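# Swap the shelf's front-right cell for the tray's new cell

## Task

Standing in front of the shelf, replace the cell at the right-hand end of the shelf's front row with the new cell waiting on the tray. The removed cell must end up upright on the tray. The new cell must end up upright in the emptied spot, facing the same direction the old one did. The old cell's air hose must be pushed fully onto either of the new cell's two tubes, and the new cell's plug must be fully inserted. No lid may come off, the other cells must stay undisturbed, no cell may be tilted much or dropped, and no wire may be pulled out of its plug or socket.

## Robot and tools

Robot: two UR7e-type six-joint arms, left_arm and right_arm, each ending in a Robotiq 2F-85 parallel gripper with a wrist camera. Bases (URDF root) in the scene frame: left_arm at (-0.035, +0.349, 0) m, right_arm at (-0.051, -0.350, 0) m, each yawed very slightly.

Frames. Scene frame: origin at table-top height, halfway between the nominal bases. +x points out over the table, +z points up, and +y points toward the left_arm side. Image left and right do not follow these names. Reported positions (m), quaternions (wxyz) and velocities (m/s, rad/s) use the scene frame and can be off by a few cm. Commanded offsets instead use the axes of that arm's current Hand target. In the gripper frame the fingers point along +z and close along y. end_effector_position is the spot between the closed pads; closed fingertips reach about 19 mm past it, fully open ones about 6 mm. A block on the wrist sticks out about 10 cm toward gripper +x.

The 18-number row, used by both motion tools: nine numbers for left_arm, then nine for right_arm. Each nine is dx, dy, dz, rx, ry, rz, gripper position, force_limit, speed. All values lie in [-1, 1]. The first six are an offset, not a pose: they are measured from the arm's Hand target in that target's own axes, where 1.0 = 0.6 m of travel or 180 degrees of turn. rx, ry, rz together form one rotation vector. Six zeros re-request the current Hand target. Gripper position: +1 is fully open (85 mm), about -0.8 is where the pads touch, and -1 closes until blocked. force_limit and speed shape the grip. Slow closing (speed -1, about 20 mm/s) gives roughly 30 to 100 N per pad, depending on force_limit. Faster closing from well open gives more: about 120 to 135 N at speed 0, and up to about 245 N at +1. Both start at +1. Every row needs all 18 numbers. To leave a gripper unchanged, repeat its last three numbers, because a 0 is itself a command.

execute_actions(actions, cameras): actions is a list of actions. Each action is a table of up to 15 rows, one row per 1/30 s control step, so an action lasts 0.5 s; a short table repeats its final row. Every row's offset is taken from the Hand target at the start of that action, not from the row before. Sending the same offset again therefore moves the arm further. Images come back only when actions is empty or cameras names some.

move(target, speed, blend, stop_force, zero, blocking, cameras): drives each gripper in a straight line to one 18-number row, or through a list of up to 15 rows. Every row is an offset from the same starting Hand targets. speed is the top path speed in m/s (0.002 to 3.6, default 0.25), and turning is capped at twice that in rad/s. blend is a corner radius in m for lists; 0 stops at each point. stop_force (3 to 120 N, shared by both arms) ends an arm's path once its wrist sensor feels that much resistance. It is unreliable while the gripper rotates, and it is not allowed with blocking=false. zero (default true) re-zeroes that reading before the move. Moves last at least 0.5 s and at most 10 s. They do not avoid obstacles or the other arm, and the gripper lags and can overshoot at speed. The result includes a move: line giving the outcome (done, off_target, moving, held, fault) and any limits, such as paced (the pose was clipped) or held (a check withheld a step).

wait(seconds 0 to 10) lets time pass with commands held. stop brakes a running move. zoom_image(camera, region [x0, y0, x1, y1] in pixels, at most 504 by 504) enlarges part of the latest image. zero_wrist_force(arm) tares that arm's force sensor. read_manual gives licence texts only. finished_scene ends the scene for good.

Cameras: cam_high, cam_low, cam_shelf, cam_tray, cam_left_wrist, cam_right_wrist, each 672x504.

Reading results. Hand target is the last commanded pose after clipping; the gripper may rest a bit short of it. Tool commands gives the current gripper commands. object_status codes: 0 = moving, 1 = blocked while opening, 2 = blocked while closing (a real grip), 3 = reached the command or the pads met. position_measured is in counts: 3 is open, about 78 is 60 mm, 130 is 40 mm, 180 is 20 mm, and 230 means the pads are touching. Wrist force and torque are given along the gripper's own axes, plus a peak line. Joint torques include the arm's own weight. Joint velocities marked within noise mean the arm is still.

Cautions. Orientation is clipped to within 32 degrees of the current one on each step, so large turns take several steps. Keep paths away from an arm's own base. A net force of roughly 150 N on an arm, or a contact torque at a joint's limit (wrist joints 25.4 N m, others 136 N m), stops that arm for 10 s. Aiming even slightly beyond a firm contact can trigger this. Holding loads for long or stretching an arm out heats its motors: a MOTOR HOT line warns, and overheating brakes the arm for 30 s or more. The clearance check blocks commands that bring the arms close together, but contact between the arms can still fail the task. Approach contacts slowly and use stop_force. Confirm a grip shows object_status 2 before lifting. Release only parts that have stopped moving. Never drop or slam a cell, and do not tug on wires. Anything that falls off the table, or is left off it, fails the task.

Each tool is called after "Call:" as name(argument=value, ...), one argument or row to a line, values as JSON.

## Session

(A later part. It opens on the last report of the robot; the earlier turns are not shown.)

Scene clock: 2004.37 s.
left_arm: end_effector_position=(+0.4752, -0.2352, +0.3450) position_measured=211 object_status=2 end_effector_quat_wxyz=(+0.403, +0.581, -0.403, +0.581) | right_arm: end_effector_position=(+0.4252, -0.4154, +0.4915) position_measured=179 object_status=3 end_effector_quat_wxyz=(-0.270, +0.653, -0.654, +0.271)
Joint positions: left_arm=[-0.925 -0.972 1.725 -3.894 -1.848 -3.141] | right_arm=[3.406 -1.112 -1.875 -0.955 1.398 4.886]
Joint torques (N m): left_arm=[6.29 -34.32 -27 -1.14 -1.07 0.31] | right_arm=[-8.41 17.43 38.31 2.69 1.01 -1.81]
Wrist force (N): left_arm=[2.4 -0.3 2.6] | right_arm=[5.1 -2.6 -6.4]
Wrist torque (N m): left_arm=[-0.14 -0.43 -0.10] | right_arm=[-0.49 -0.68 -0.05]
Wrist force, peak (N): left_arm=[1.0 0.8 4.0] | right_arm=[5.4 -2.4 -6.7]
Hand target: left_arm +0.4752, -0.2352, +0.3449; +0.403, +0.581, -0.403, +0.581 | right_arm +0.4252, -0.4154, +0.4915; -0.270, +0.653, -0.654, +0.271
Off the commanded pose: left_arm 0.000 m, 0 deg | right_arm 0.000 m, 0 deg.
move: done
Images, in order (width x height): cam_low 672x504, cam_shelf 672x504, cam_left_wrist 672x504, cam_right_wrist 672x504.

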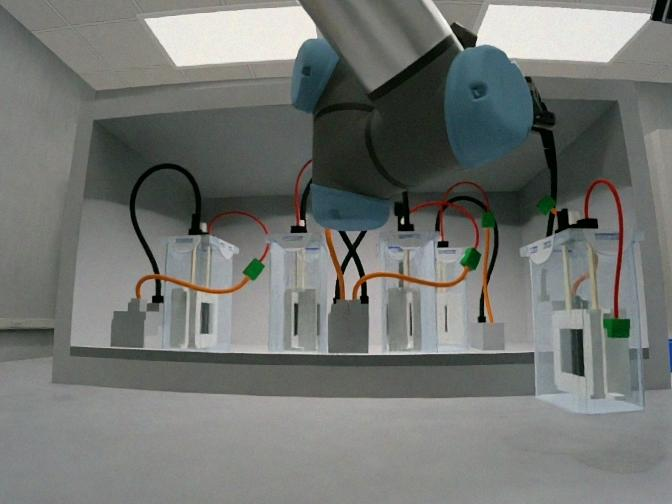

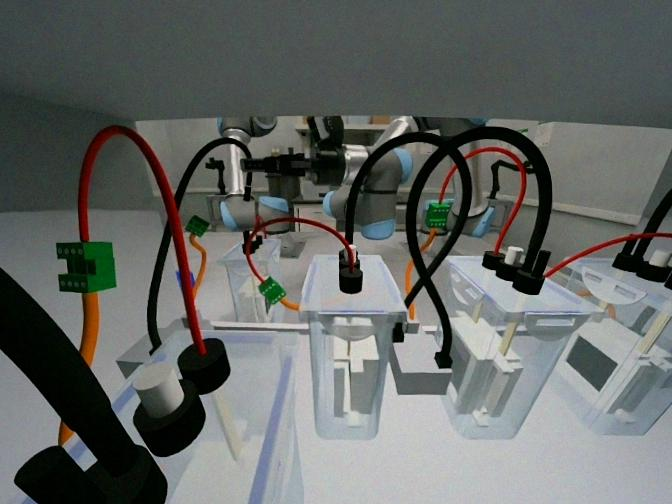

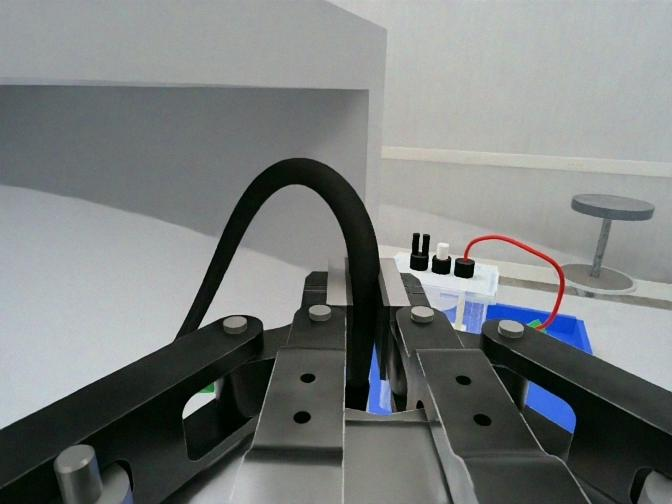

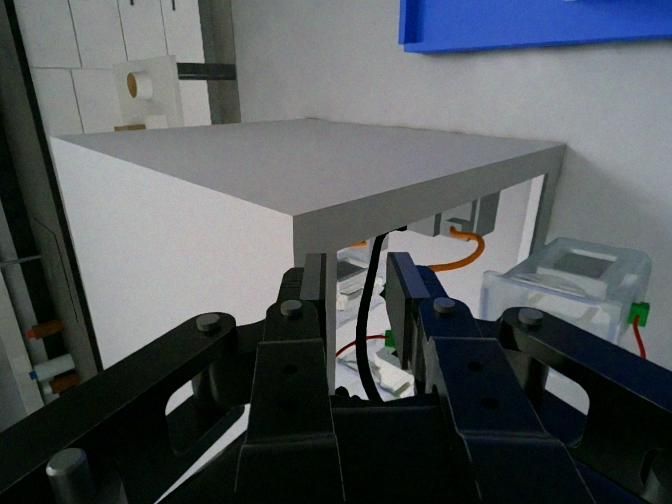

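Call:
zoom_image(
  camera="cam_low",
  region=[500, 70, 660, 250],
)

Call:
zoom_image(
  camera="cam_shelf",
  region=[190, 130, 310, 290],
)

Call:
zoom_image(
  camera="cam_left_wrist",
  region=[300, 240, 460, 430],
)

Scaled by 2.800 from the camera's 672x504 image, which has a finer 960x720 frame.

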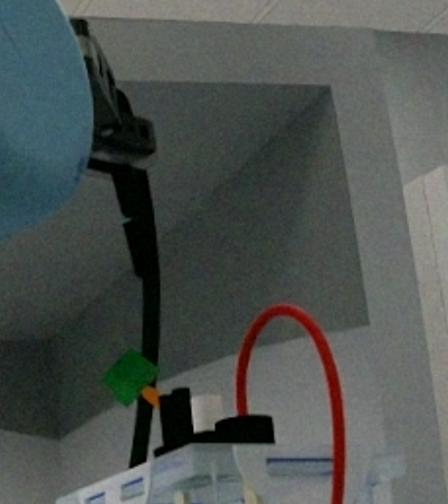

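Scaled by 3.150 from the camera's 672x504 image, which has a finer 960x720 frame.

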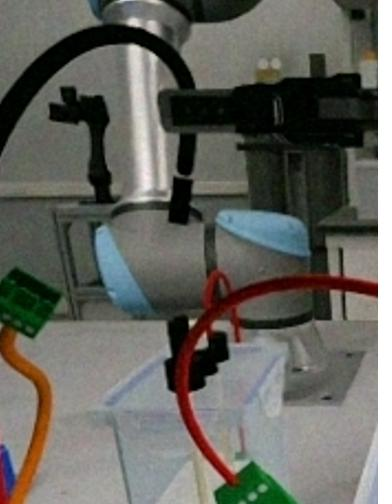

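Scaled by 2.653 from the camera's 672x504 image, which has a finer 960x720 frame.

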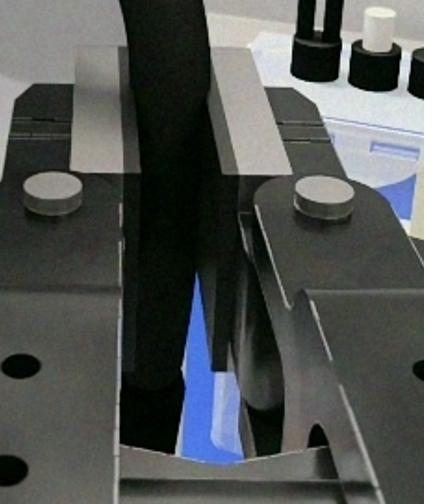

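Call:
zoom_image(
  camera="cam_low",
  region=[530, 140, 590, 240],
)

Call:
zoom_image(
  camera="cam_shelf",
  region=[225, 170, 285, 270],
)

Scaled by 5.040 from the camera's 672x504 image, which has a finer 960x720 frame.

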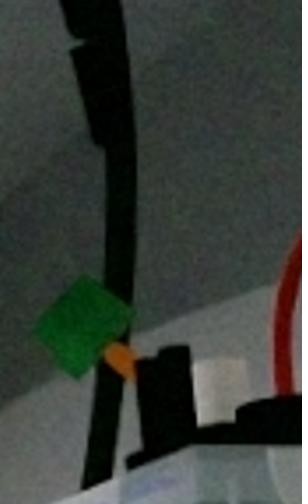

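Scaled by 5.040 from the camera's 672x504 image, which has a finer 960x720 frame.

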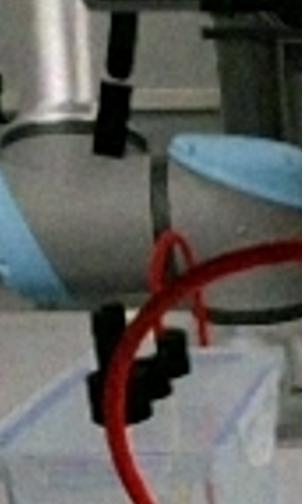

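Call:
move(
  target=[0,0,0,0,0,0,-1,-0.3,-0.8,-0.048,0.125,0.109,0,-0.1846,-0.1846,-0.4,-0.3,-0.8],
  speed=0.12,
  cameras=["cam_low","cam_shelf","cam_right_wrist"],
)

Scene clock: 2042.77 s.
left_arm: end_effector_position=(+0.4752, -0.2352, +0.3449) position_measured=211 object_status=2 end_effector_quat_wxyz=(+0.403, +0.581, -0.403, +0.581) | right_arm: end_effector_position=(+0.4185, -0.3867, +0.3921) position_measured=179 object_status=3 end_effector_quat_wxyz=(-0.355, +0.859, -0.340, +0.141)
Joint positions: left_arm=[-0.925 -0.972 1.725 -3.894 -1.849 -3.141] | right_arm=[3.064 -1.301 -1.968 -0.898 2.166 3.966]
Joint torques (N m): left_arm=[8.51 -33.24 -26.88 -0.96 -1.69 -0.08] | right_arm=[9.2 26.17 25.37 5.15 0.93 -1.3]
Wrist force (N): left_arm=[2.3 -0.2 2.8] | right_arm=[5.3 -2.2 -6.3]
Wrist torque (N m): left_arm=[-0.13 -0.42 -0.10] | right_arm=[-0.44 -0.73 -0.06]
Wrist force, peak (N): left_arm=[2.8 -0.4 2.8] | right_arm=[5.0 -3.0 -7.1]
Hand target: left_arm +0.4752, -0.2352, +0.3449; +0.403, +0.581, -0.403, +0.581 | right_arm +0.4185, -0.3867, +0.3921; -0.355, +0.859, -0.340, +0.141
Off the commanded pose: left_arm 0.000 m, 0 deg | right_arm 0.000 m, 0 deg.
move: done
Images, in order (width x height): cam_low 672x504, cam_shelf 672x504, cam_right_wrist 672x504.

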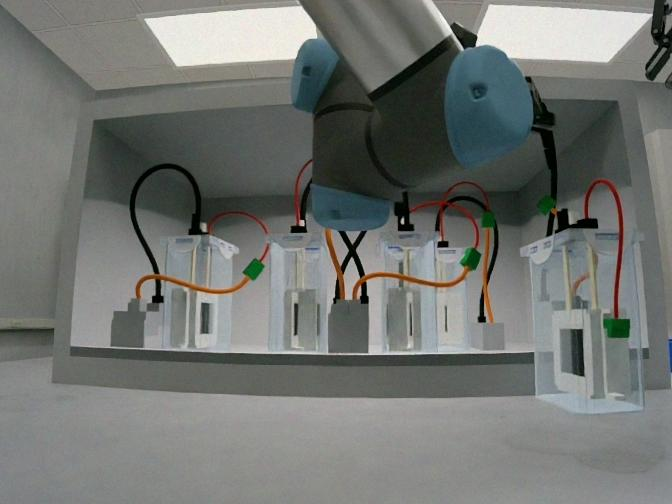

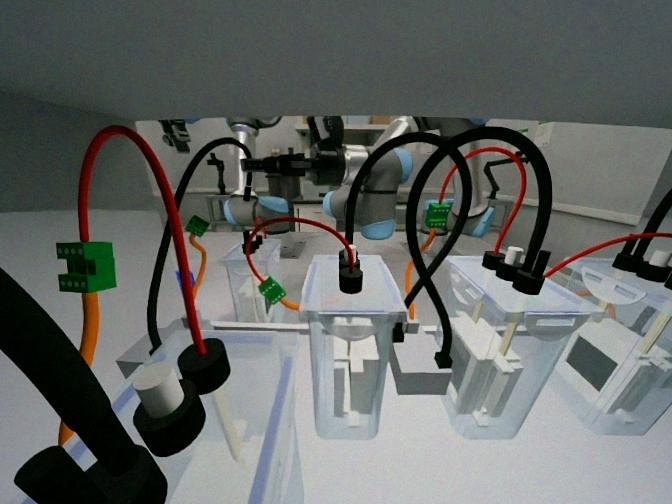

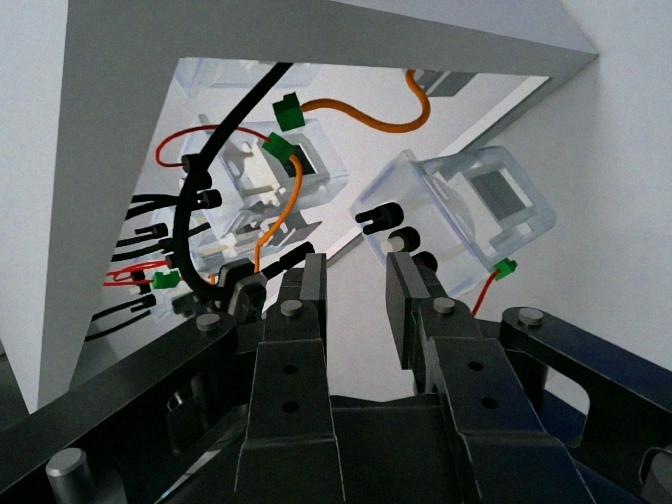

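Call:
zoom_image(
  camera="cam_right_wrist",
  region=[230, 170, 450, 310],
)

Scaled by 2.291 from the camera's 672x504 image, which has a finer 960x720 frame.

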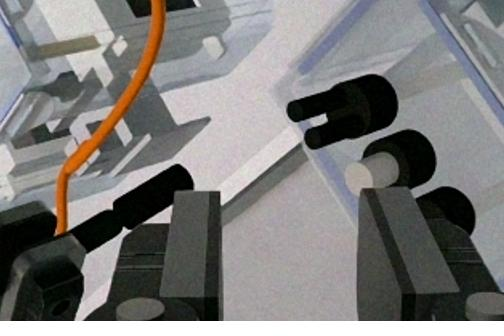

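Call:
move(
  target=[-0.05,0,0,0,-0.044,-0.0072,-1,-0.3,-0.8,0,0,0,0,0,0,-0.4,-0.3,-0.8],
  speed=0.08,
  cameras=["cam_low","cam_shelf","cam_right_wrist","cam_left_wrist"],
)

Call:
zoom_image(
  camera="cam_low",
  region=[530, 140, 590, 240],
)

Call:
zoom_image(
  camera="cam_shelf",
  region=[225, 170, 285, 270],
)

Call:
zoom_image(
  camera="cam_right_wrist",
  region=[260, 180, 410, 290],
)

Scene clock: 2064.00 s.
left_arm: end_effector_position=(+0.4752, -0.2351, +0.3149) position_measured=211 object_status=2 end_effector_quat_wxyz=(+0.380, +0.624, -0.423, +0.535) | right_arm: end_effector_position=(+0.4185, -0.3867, +0.3921) position_measured=179 object_status=3 end_effector_quat_wxyz=(-0.355, +0.859, -0.340, +0.141)
Joint positions: left_arm=[-0.925 -1.003 1.759 -3.754 -1.847 -3.125] | right_arm=[3.064 -1.301 -1.968 -0.898 2.166 3.965]
Joint torques (N m): left_arm=[-9.71 -32.68 -27.36 -3.77 1.09 -1.14] | right_arm=[8.1 25.9 15.45 5.25 0.6 0.08]
Wrist force (N): left_arm=[3.1 0.1 2.2] | right_arm=[5.2 -2.4 -6.3]
Wrist torque (N m): left_arm=[-0.06 -0.50 -0.10] | right_arm=[-0.47 -0.72 -0.05]
Wrist force, peak (N): left_arm=[2.9 -0.4 2.7] | right_arm=[5.2 -2.3 -6.5]
Hand target: left_arm +0.4752, -0.2352, +0.3149; +0.380, +0.624, -0.423, +0.535 | right_arm +0.4185, -0.3867, +0.3921; -0.355, +0.859, -0.340, +0.141
Off the commanded pose: left_arm 0.000 m, 0 deg | right_arm 0.000 m, 0 deg.
move: done
Images, in order (width x height): cam_low 672x504, cam_shelf 672x504, cam_left_wrist 672x504, cam_right_wrist 672x504.

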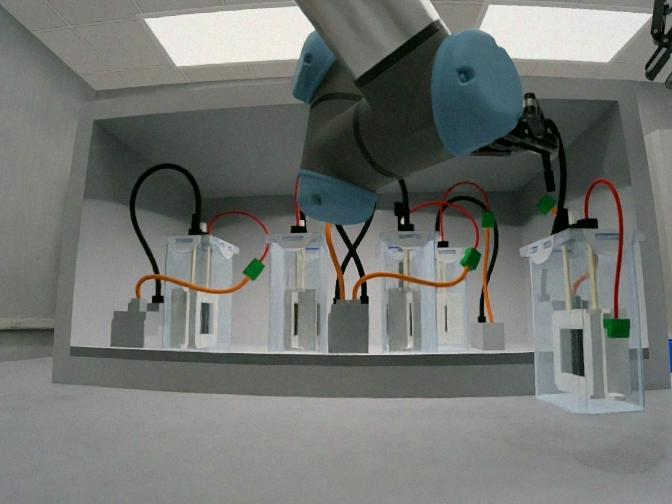

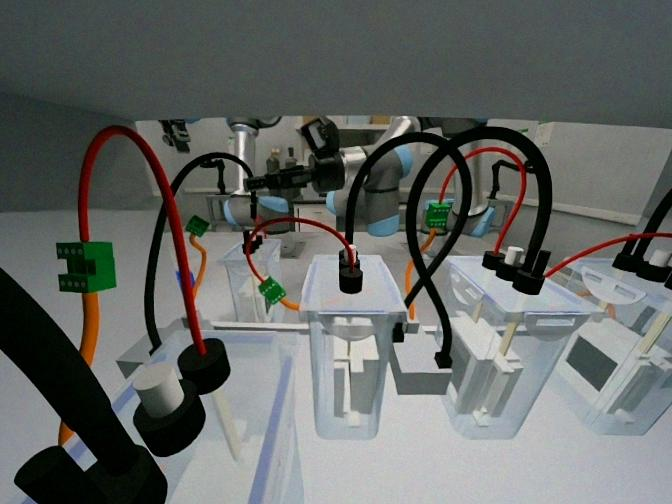

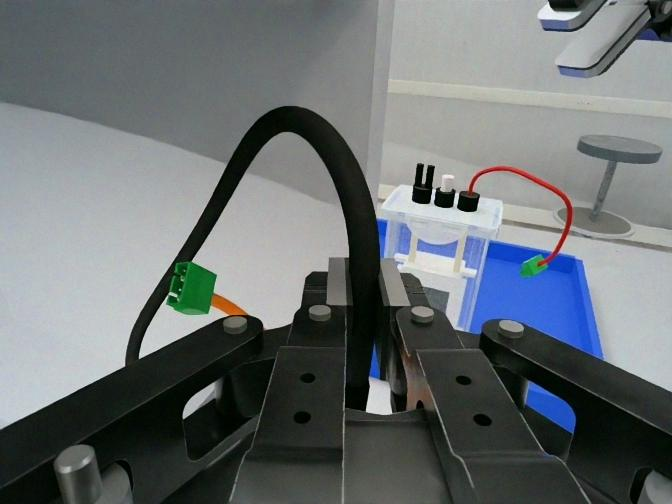

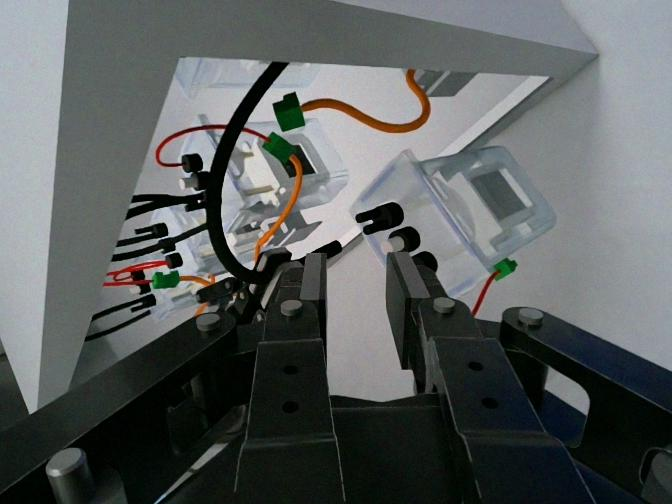

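Scaled by 5.040 from the camera's 672x504 image, which has a finer 960x720 frame.

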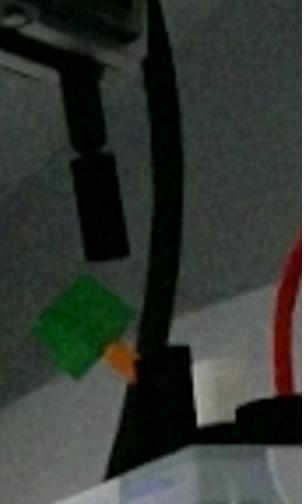

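Scaled by 5.040 from the camera's 672x504 image, which has a finer 960x720 frame.

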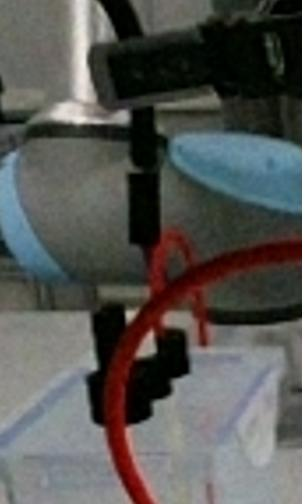

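Scaled by 3.360 from the camera's 672x504 image, which has a finer 960x720 frame.

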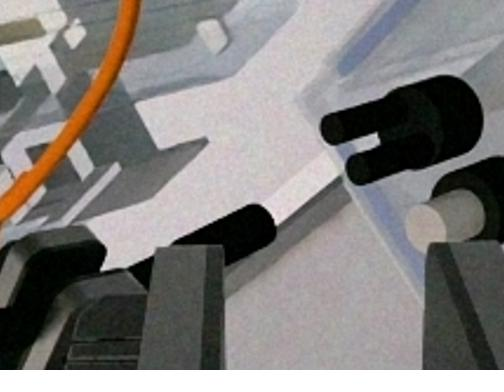

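Call:
zoom_image(
  camera="cam_right_wrist",
  region=[310, 205, 390, 265],
)

Call:
zoom_image(
  camera="cam_left_wrist",
  region=[300, 340, 440, 440],
)

Scaled by 6.300 from the camera's 672x504 image, which has a finer 960x720 frame.

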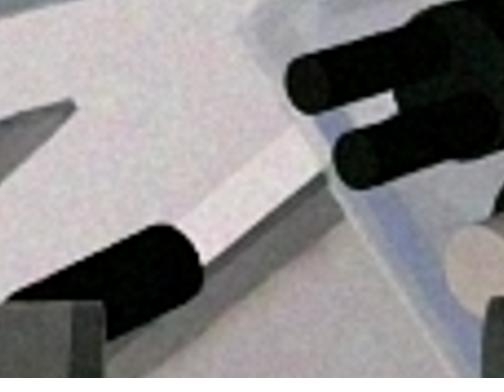

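Scaled by 3.600 from the camera's 672x504 image, which has a finer 960x720 frame.

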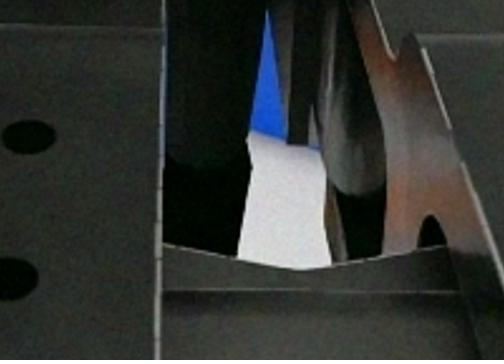

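Call:
move(
  target=[0.0045,0.0033,0.032,-0.001,-0.054,-0.017,-1,-0.3,-0.8,0,0,0,0,0,0,-0.4,-0.3,-0.8],
  speed=0.08,
  cameras=["cam_low","cam_shelf","cam_right_wrist","cam_left_wrist"],
)

Call:
zoom_image(
  camera="cam_low",
  region=[530, 150, 590, 240],
)

Call:
zoom_image(
  camera="cam_shelf",
  region=[225, 180, 285, 270],
)

Call:
zoom_image(
  camera="cam_right_wrist",
  region=[310, 195, 400, 265],
)

Scene clock: 2105.17 s.
left_arm: end_effector_position=(+0.4802, -0.2541, +0.3151) position_measured=211 object_status=2 end_effector_quat_wxyz=(+0.358, +0.678, -0.438, +0.469) | right_arm: end_effector_position=(+0.4185, -0.3867, +0.3921) position_measured=179 object_status=3 end_effector_quat_wxyz=(-0.355, +0.859, -0.340, +0.141)
Joint positions: left_arm=[-0.938 -1.057 1.697 -3.463 -1.835 -3.134] | right_arm=[3.064 -1.301 -1.968 -0.898 2.166 3.965]
Joint torques (N m): left_arm=[4.47 -32.6 -11.39 -1.72 -1.16 0.72] | right_arm=[7.39 24.8 16.79 4.61 -0.08 1.84]
Wrist force (N): left_arm=[3.2 0.2 2.1] | right_arm=[5.1 -2.2 -6.5]
Wrist torque (N m): left_arm=[-0.02 -0.53 0.11] | right_arm=[-0.43 -0.72 -0.05]
Wrist force, peak (N): left_arm=[3.7 0.1 2.1] | right_arm=[5.1 -2.3 -6.7]
Hand target: left_arm +0.4802, -0.2540, +0.3150; +0.358, +0.678, -0.438, +0.469 | right_arm +0.4185, -0.3867, +0.3921; -0.355, +0.859, -0.340, +0.141
Off the commanded pose: left_arm 0.000 m, 0 deg | right_arm 0.000 m, 0 deg.
move: done
Images, in order (width x height): cam_low 672x504, cam_shelf 672x504, cam_left_wrist 672x504, cam_right_wrist 672x504.

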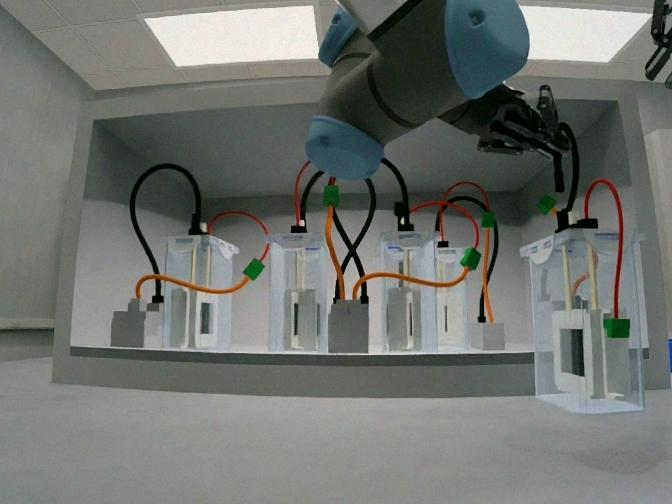

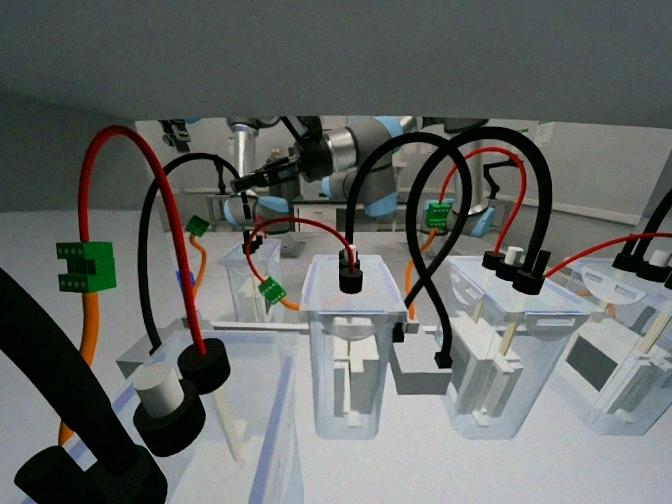

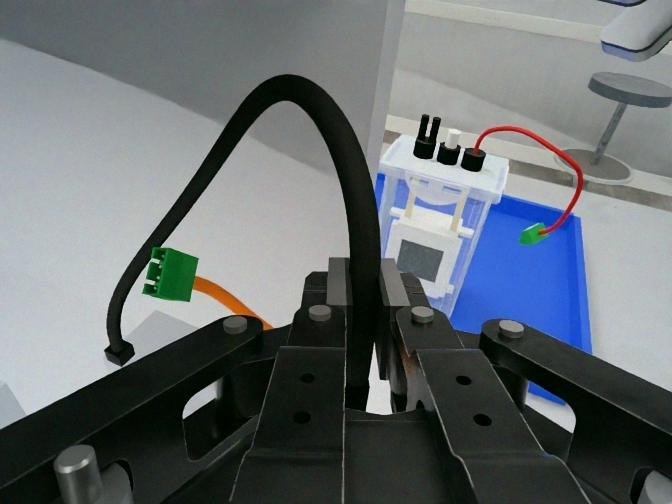

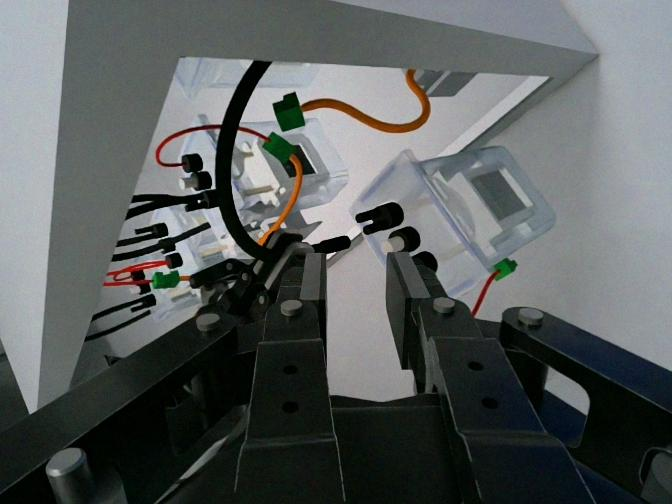

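Scaled by 5.600 from the camera's 672x504 image, which has a finer 960x720 frame.

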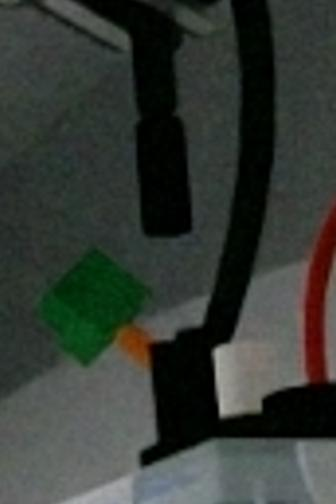

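Scaled by 5.600 from the camera's 672x504 image, which has a finer 960x720 frame.

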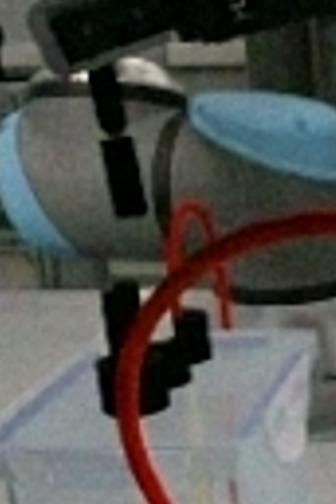

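Scaled by 5.600 from the camera's 672x504 image, which has a finer 960x720 frame.

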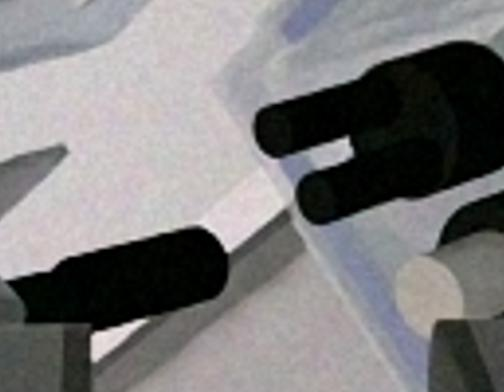

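Call:
move(
  target=[-0.013,-0.002,0.0138,0,0,0,-1,-0.3,-0.8,0,0,0,0,0,0,-0.4,-0.3,-0.8],
  speed=0.05,
  cameras=["cam_low","cam_shelf","cam_right_wrist"],
)

Call:
zoom_image(
  camera="cam_low",
  region=[530, 150, 590, 240],
)

Call:
zoom_image(
  camera="cam_shelf",
  region=[225, 180, 285, 270],
)

Call:
zoom_image(
  camera="cam_right_wrist",
  region=[310, 195, 400, 265],
)

Scene clock: 2123.20 s.
left_arm: end_effector_position=(+0.4827, -0.2591, +0.3050) position_measured=211 object_status=2 end_effector_quat_wxyz=(+0.358, +0.678, -0.438, +0.469) | right_arm: end_effector_position=(+0.4185, -0.3867, +0.3921) position_measured=179 object_status=3 end_effector_quat_wxyz=(-0.355, +0.859, -0.340, +0.141)
Joint positions: left_arm=[-0.94 -1.032 1.688 -3.478 -1.834 -3.135] | right_arm=[3.064 -1.301 -1.968 -0.898 2.166 3.965]
Joint torques (N m): left_arm=[-6.86 -48.41 -16.58 -1.84 1.28 -1.47] | right_arm=[6.03 24.44 17.85 4.21 -0.2 1.94]
Wrist force (N): left_arm=[3.5 0.2 1.9] | right_arm=[5.1 -2.4 -6.4]
Wrist torque (N m): left_arm=[-0.02 -0.57 0.12] | right_arm=[-0.46 -0.71 -0.05]
Wrist force, peak (N): left_arm=[3.6 0.3 2.1] | right_arm=[5.1 -2.5 -6.6]
Hand target: left_arm +0.4826, -0.2590, +0.3050; +0.358, +0.678, -0.438, +0.469 | right_arm +0.4185, -0.3867, +0.3921; -0.355, +0.859, -0.340, +0.141
Off the commanded pose: left_arm 0.000 m, 0 deg | right_arm 0.000 m, 0 deg.
move: done
Images, in order (width x height): cam_low 672x504, cam_shelf 672x504, cam_right_wrist 672x504.

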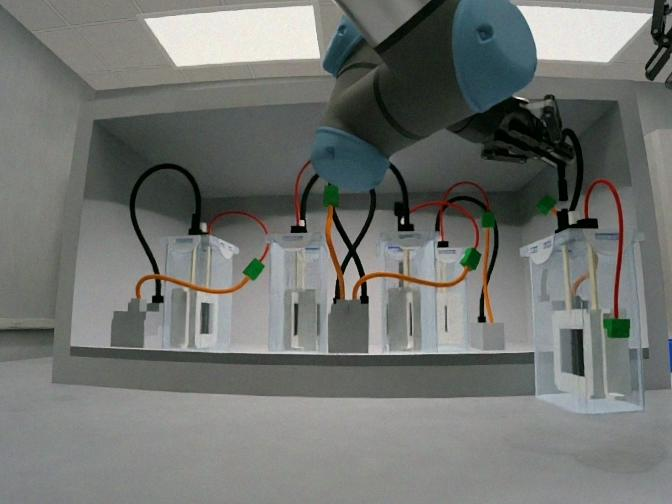

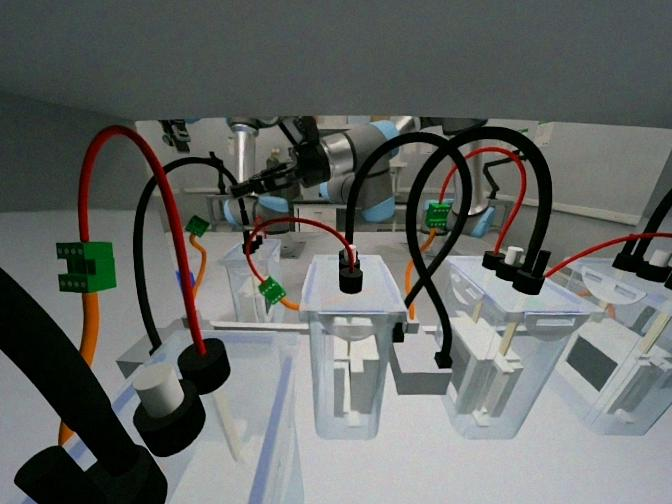

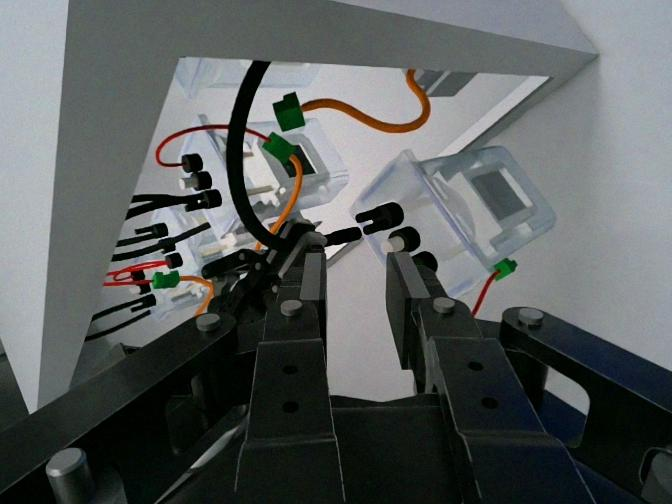

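Scaled by 5.600 from the camera's 672x504 image, which has a finer 960x720 frame.

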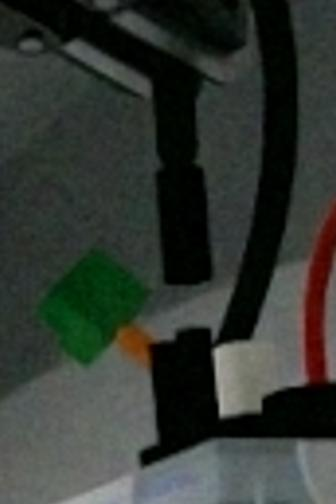

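Scaled by 5.600 from the camera's 672x504 image, which has a finer 960x720 frame.

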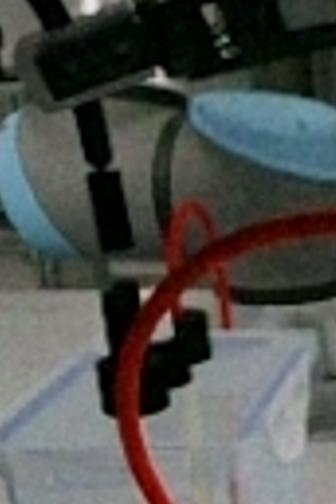

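Scaled by 5.600 from the camera's 672x504 image, which has a finer 960x720 frame.

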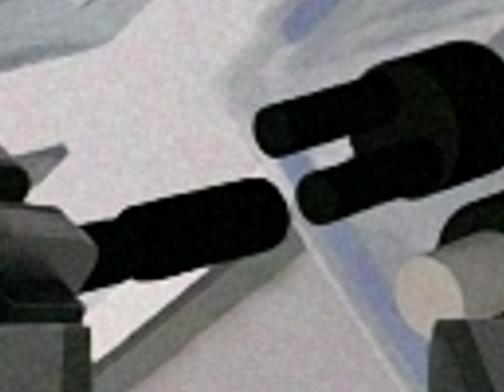

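Call:
move(
  target=[-0.0095,-0.0007,0.003,0,0,0,-1,-0.3,-0.8,0,0,0,0,0,0,-0.4,-0.3,-0.8],
  speed=0.03,
  stop_force=4,
  cameras=["cam_low","cam_shelf","cam_right_wrist"],
)

Call:
zoom_image(
  camera="cam_low",
  region=[540, 170, 590, 230],
)

Call:
zoom_image(
  camera="cam_shelf",
  region=[230, 200, 270, 260],
)

Call:
zoom_image(
  camera="cam_right_wrist",
  region=[320, 195, 400, 265],
)

Scene clock: 2133.70 s.
left_arm: end_effector_position=(+0.4826, -0.2590, +0.2990) position_measured=211 object_status=2 end_effector_quat_wxyz=(+0.358, +0.678, -0.438, +0.469) | right_arm: end_effector_position=(+0.4185, -0.3867, +0.3921) position_measured=179 object_status=3 end_effector_quat_wxyz=(-0.355, +0.859, -0.340, +0.141)
Joint positions: left_arm=[-0.94 -1.024 1.693 -3.491 -1.834 -3.135] | right_arm=[3.064 -1.301 -1.968 -0.898 2.166 3.965]
Joint torques (N m): left_arm=[-9.64 -49.57 -28.71 -1.78 1.78 -1.16] | right_arm=[5.42 23.11 19.37 3.76 -0.22 1.7]
Wrist force (N): left_arm=[3.3 0.3 2.1] | right_arm=[4.9 -2.4 -6.2]
Wrist torque (N m): left_arm=[-0.01 -0.52 0.12] | right_arm=[-0.45 -0.68 -0.05]
Wrist force, peak (N): left_arm=[3.6 0.3 2.1] | right_arm=[5.3 -2.1 -6.6]
Hand target: left_arm +0.4826, -0.2590, +0.2990; +0.358, +0.678, -0.438, +0.469 | right_arm +0.4185, -0.3867, +0.3921; -0.355, +0.859, -0.340, +0.141
Off the commanded pose: left_arm 0.000 m, 0 deg | right_arm 0.000 m, 0 deg.
move: done
Images, in order (width x height): cam_low 672x504, cam_shelf 672x504, cam_right_wrist 672x504.

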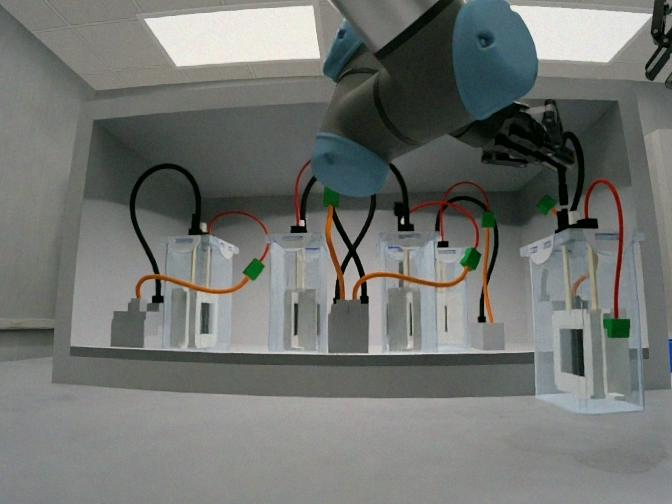

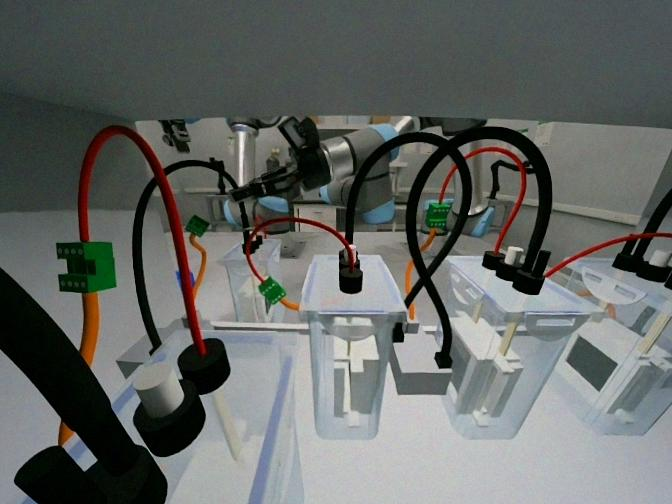

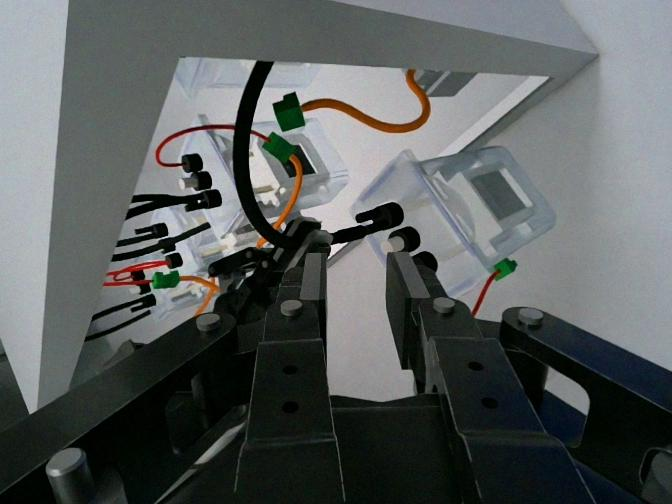

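Scaled by 8.400 from the camera's 672x504 image, which has a finer 960x720 frame.

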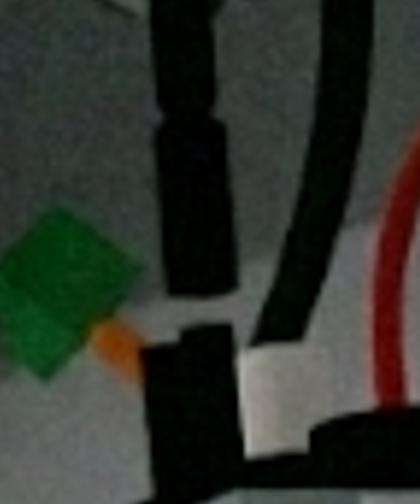

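Scaled by 8.400 from the camera's 672x504 image, which has a finer 960x720 frame.

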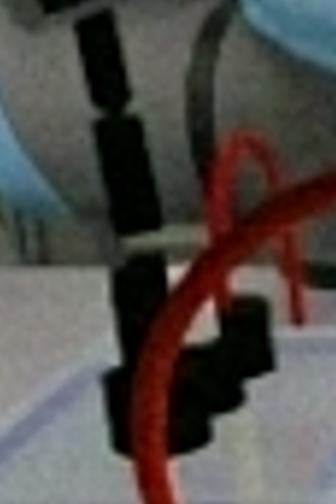

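Scaled by 6.300 from the camera's 672x504 image, which has a finer 960x720 frame.

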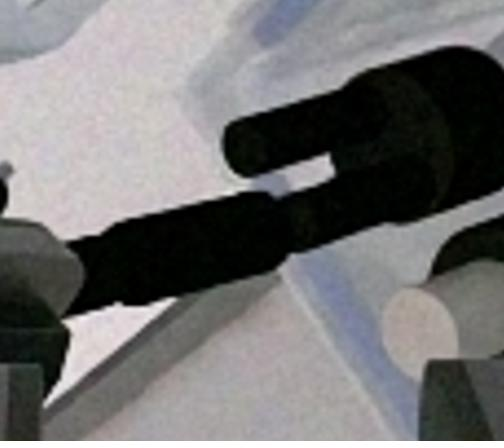

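Call:
move(
  target=[-0.0346,-0.0024,0.0118,0,0,0,-1,-0.3,-0.8,0,0,0,0,0,0,-0.4,-0.3,-0.8],
  speed=0.02,
  stop_force=5,
  cameras=["cam_low","cam_shelf","cam_right_wrist"],
)

Call:
zoom_image(
  camera="cam_low",
  region=[540, 170, 590, 230],
)

Call:
zoom_image(
  camera="cam_right_wrist",
  region=[320, 195, 400, 265],
)

Scene clock: 2144.60 s.
left_arm: end_effector_position=(+0.4826, -0.2595, +0.2770) position_measured=211 object_status=2 end_effector_quat_wxyz=(+0.358, +0.678, -0.438, +0.469) | right_arm: end_effector_position=(+0.4185, -0.3867, +0.3921) position_measured=179 object_status=3 end_effector_quat_wxyz=(-0.355, +0.859, -0.340, +0.141)
Joint positions: left_arm=[-0.94 -0.99 1.706 -3.539 -1.833 -3.135] | right_arm=[3.064 -1.301 -1.968 -0.898 2.166 3.965]
Joint torques (N m): left_arm=[-8.17 -47.58 -26.47 -1.09 1.97 -1.42] | right_arm=[3.64 22.37 20.79 3.17 -0.14 1.93]
Wrist force (N): left_arm=[6.5 1.1 0.3] | right_arm=[5.0 -2.3 -6.5]
Wrist torque (N m): left_arm=[0.02 -0.61 0.10] | right_arm=[-0.45 -0.69 -0.05]
Wrist force, peak (N): left_arm=[7.6 0.7 -0.1] | right_arm=[5.3 -2.5 -6.6]
Hand target: left_arm +0.4826, -0.2595, +0.2770; +0.358, +0.678, -0.438, +0.469 | right_arm +0.4185, -0.3867, +0.3921; -0.355, +0.859, -0.340, +0.141
Off the commanded pose: left_arm 0.000 m, 0 deg | right_arm 0.000 m, 0 deg.
move: done
Images, in order (width x height): cam_low 672x504, cam_shelf 672x504, cam_right_wrist 672x504.

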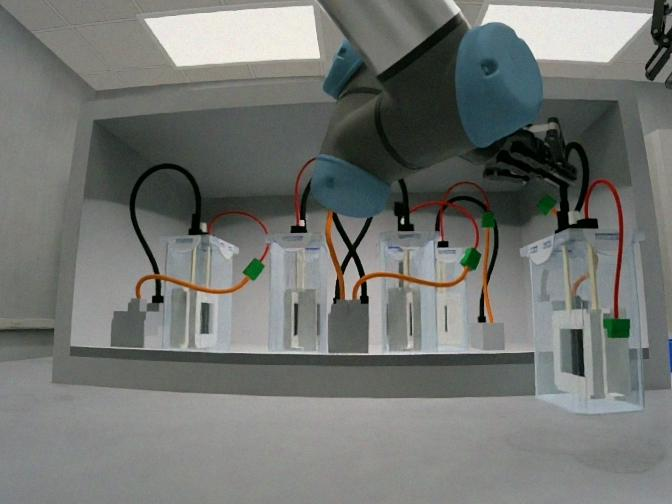

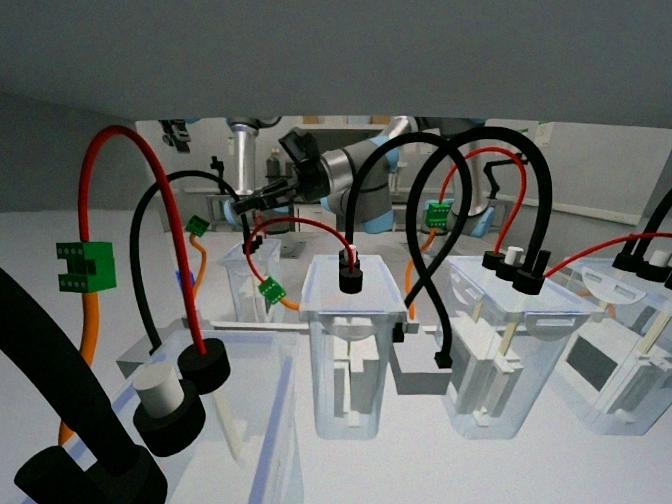

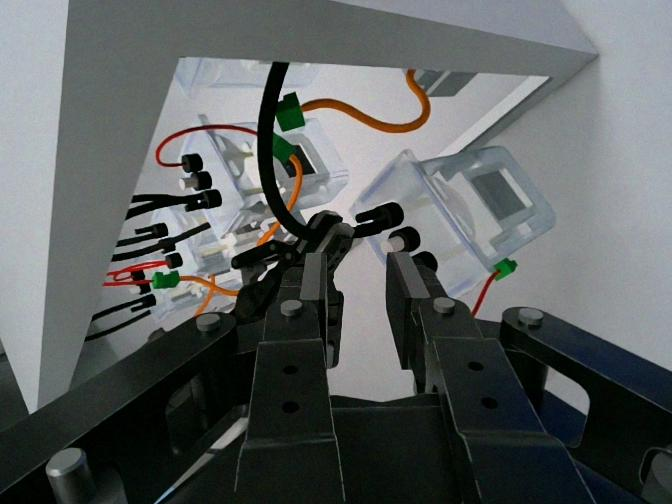

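Scaled by 8.400 from the camera's 672x504 image, which has a finer 960x720 frame.

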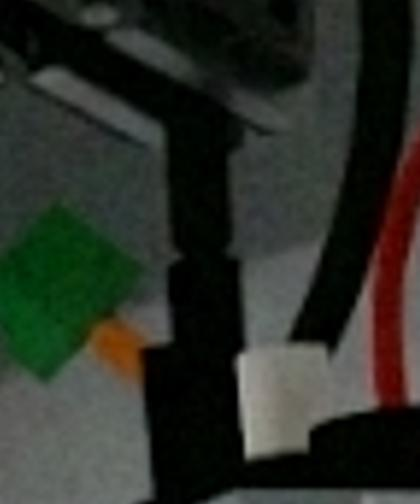

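Scaled by 6.300 from the camera's 672x504 image, which has a finer 960x720 frame.

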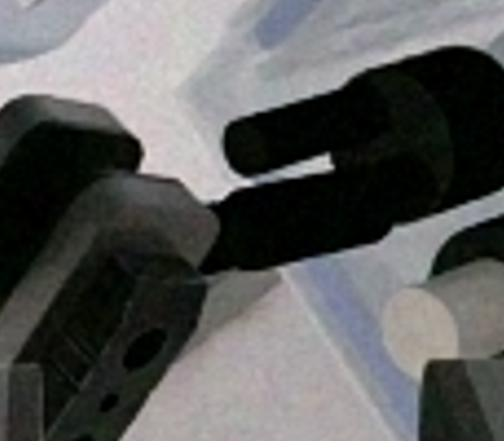

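Call:
move(
  target=[-0.0126,-0.001,0.004,0,0,0,-1,-0.3,-0.8,0,0,0,0,0,0,-0.4,-0.3,-0.8],
  speed=0.015,
  stop_force=10,
  cameras=["cam_low","cam_shelf","cam_right_wrist"],
)

Call:
zoom_image(
  camera="cam_low",
  region=[540, 170, 590, 230],
)

Call:
zoom_image(
  camera="cam_right_wrist",
  region=[320, 195, 400, 265],
)

Scene clock: 2151.23 s.
left_arm: end_effector_position=(+0.4825, -0.2595, +0.2690) position_measured=211 object_status=2 end_effector_quat_wxyz=(+0.358, +0.678, -0.438, +0.469) | right_arm: end_effector_position=(+0.4185, -0.3867, +0.3921) position_measured=179 object_status=3 end_effector_quat_wxyz=(-0.355, +0.859, -0.340, +0.141)
Joint positions: left_arm=[-0.94 -0.977 1.711 -3.556 -1.833 -3.135] | right_arm=[3.064 -1.301 -1.968 -0.898 2.166 3.965]
Joint torques (N m): left_arm=[5.09 -45.35 -25.3 -0.35 0.31 -0.11] | right_arm=[1.87 21 22.44 2.95 -0.18 1.84]
Wrist force (N): left_arm=[8.7 1.9 -2.8] | right_arm=[5.2 -2.2 -6.3]
Wrist torque (N m): left_arm=[-0.03 -0.68 0.09] | right_arm=[-0.44 -0.72 -0.05]
Wrist force, peak (N): left_arm=[9.6 2.0 -3.0] | right_arm=[5.4 -2.3 -6.5]
Hand target: left_arm +0.4826, -0.2595, +0.2690; +0.358, +0.678, -0.438, +0.469 | right_arm +0.4185, -0.3867, +0.3921; -0.355, +0.859, -0.340, +0.141
Off the commanded pose: left_arm 0.000 m, 0 deg | right_arm 0.000 m, 0 deg.
move: done
Images, in order (width x height): cam_low 672x504, cam_shelf 672x504, cam_right_wrist 672x504.

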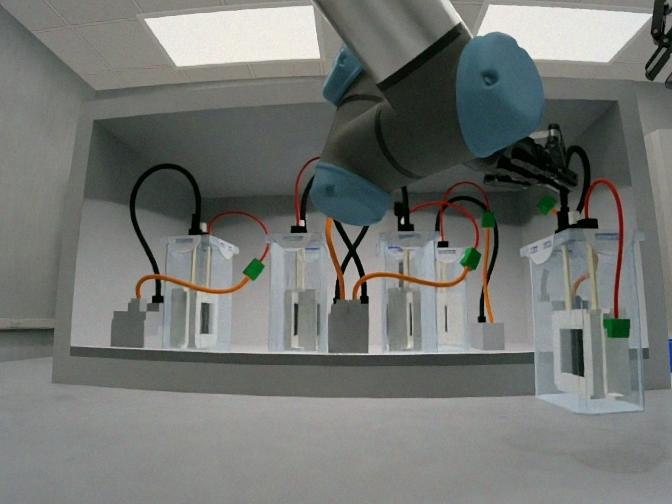

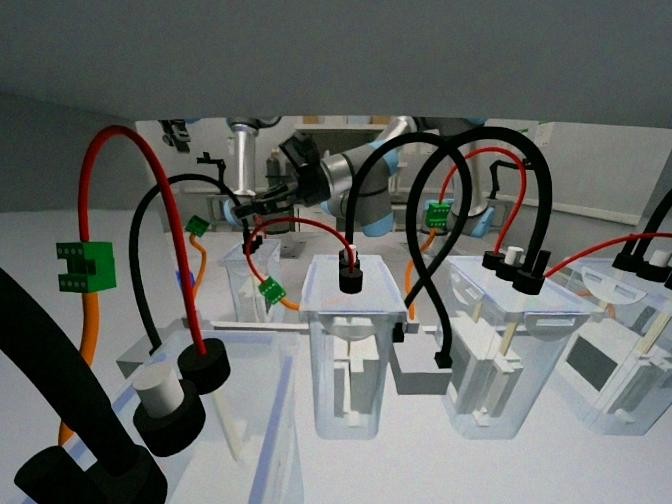

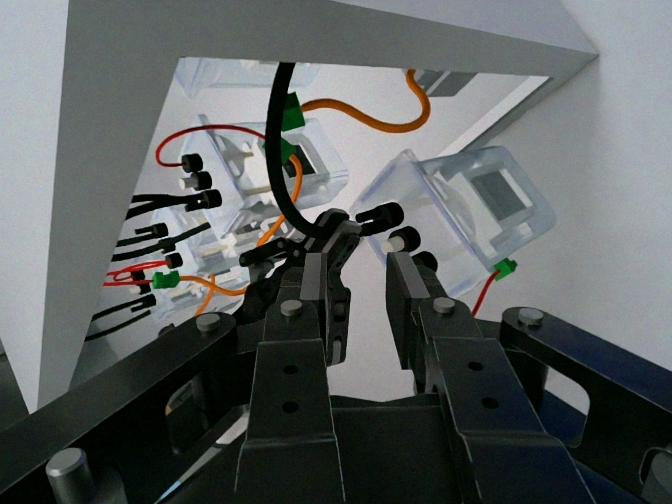

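Scaled by 8.400 from the camera's 672x504 image, which has a finer 960x720 frame.

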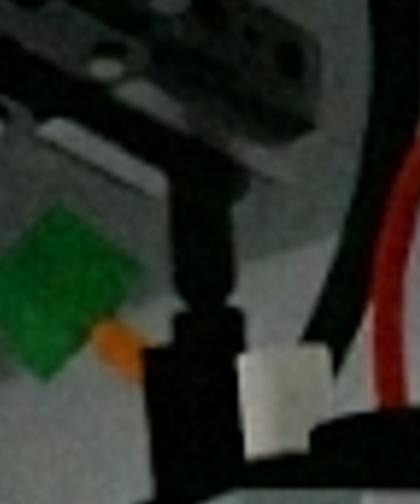

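Scaled by 6.300 from the camera's 672x504 image, which has a finer 960x720 frame.

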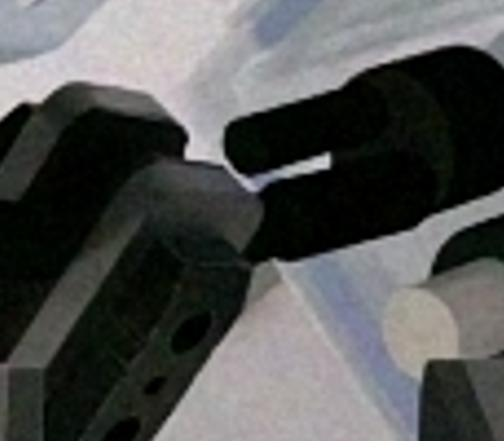

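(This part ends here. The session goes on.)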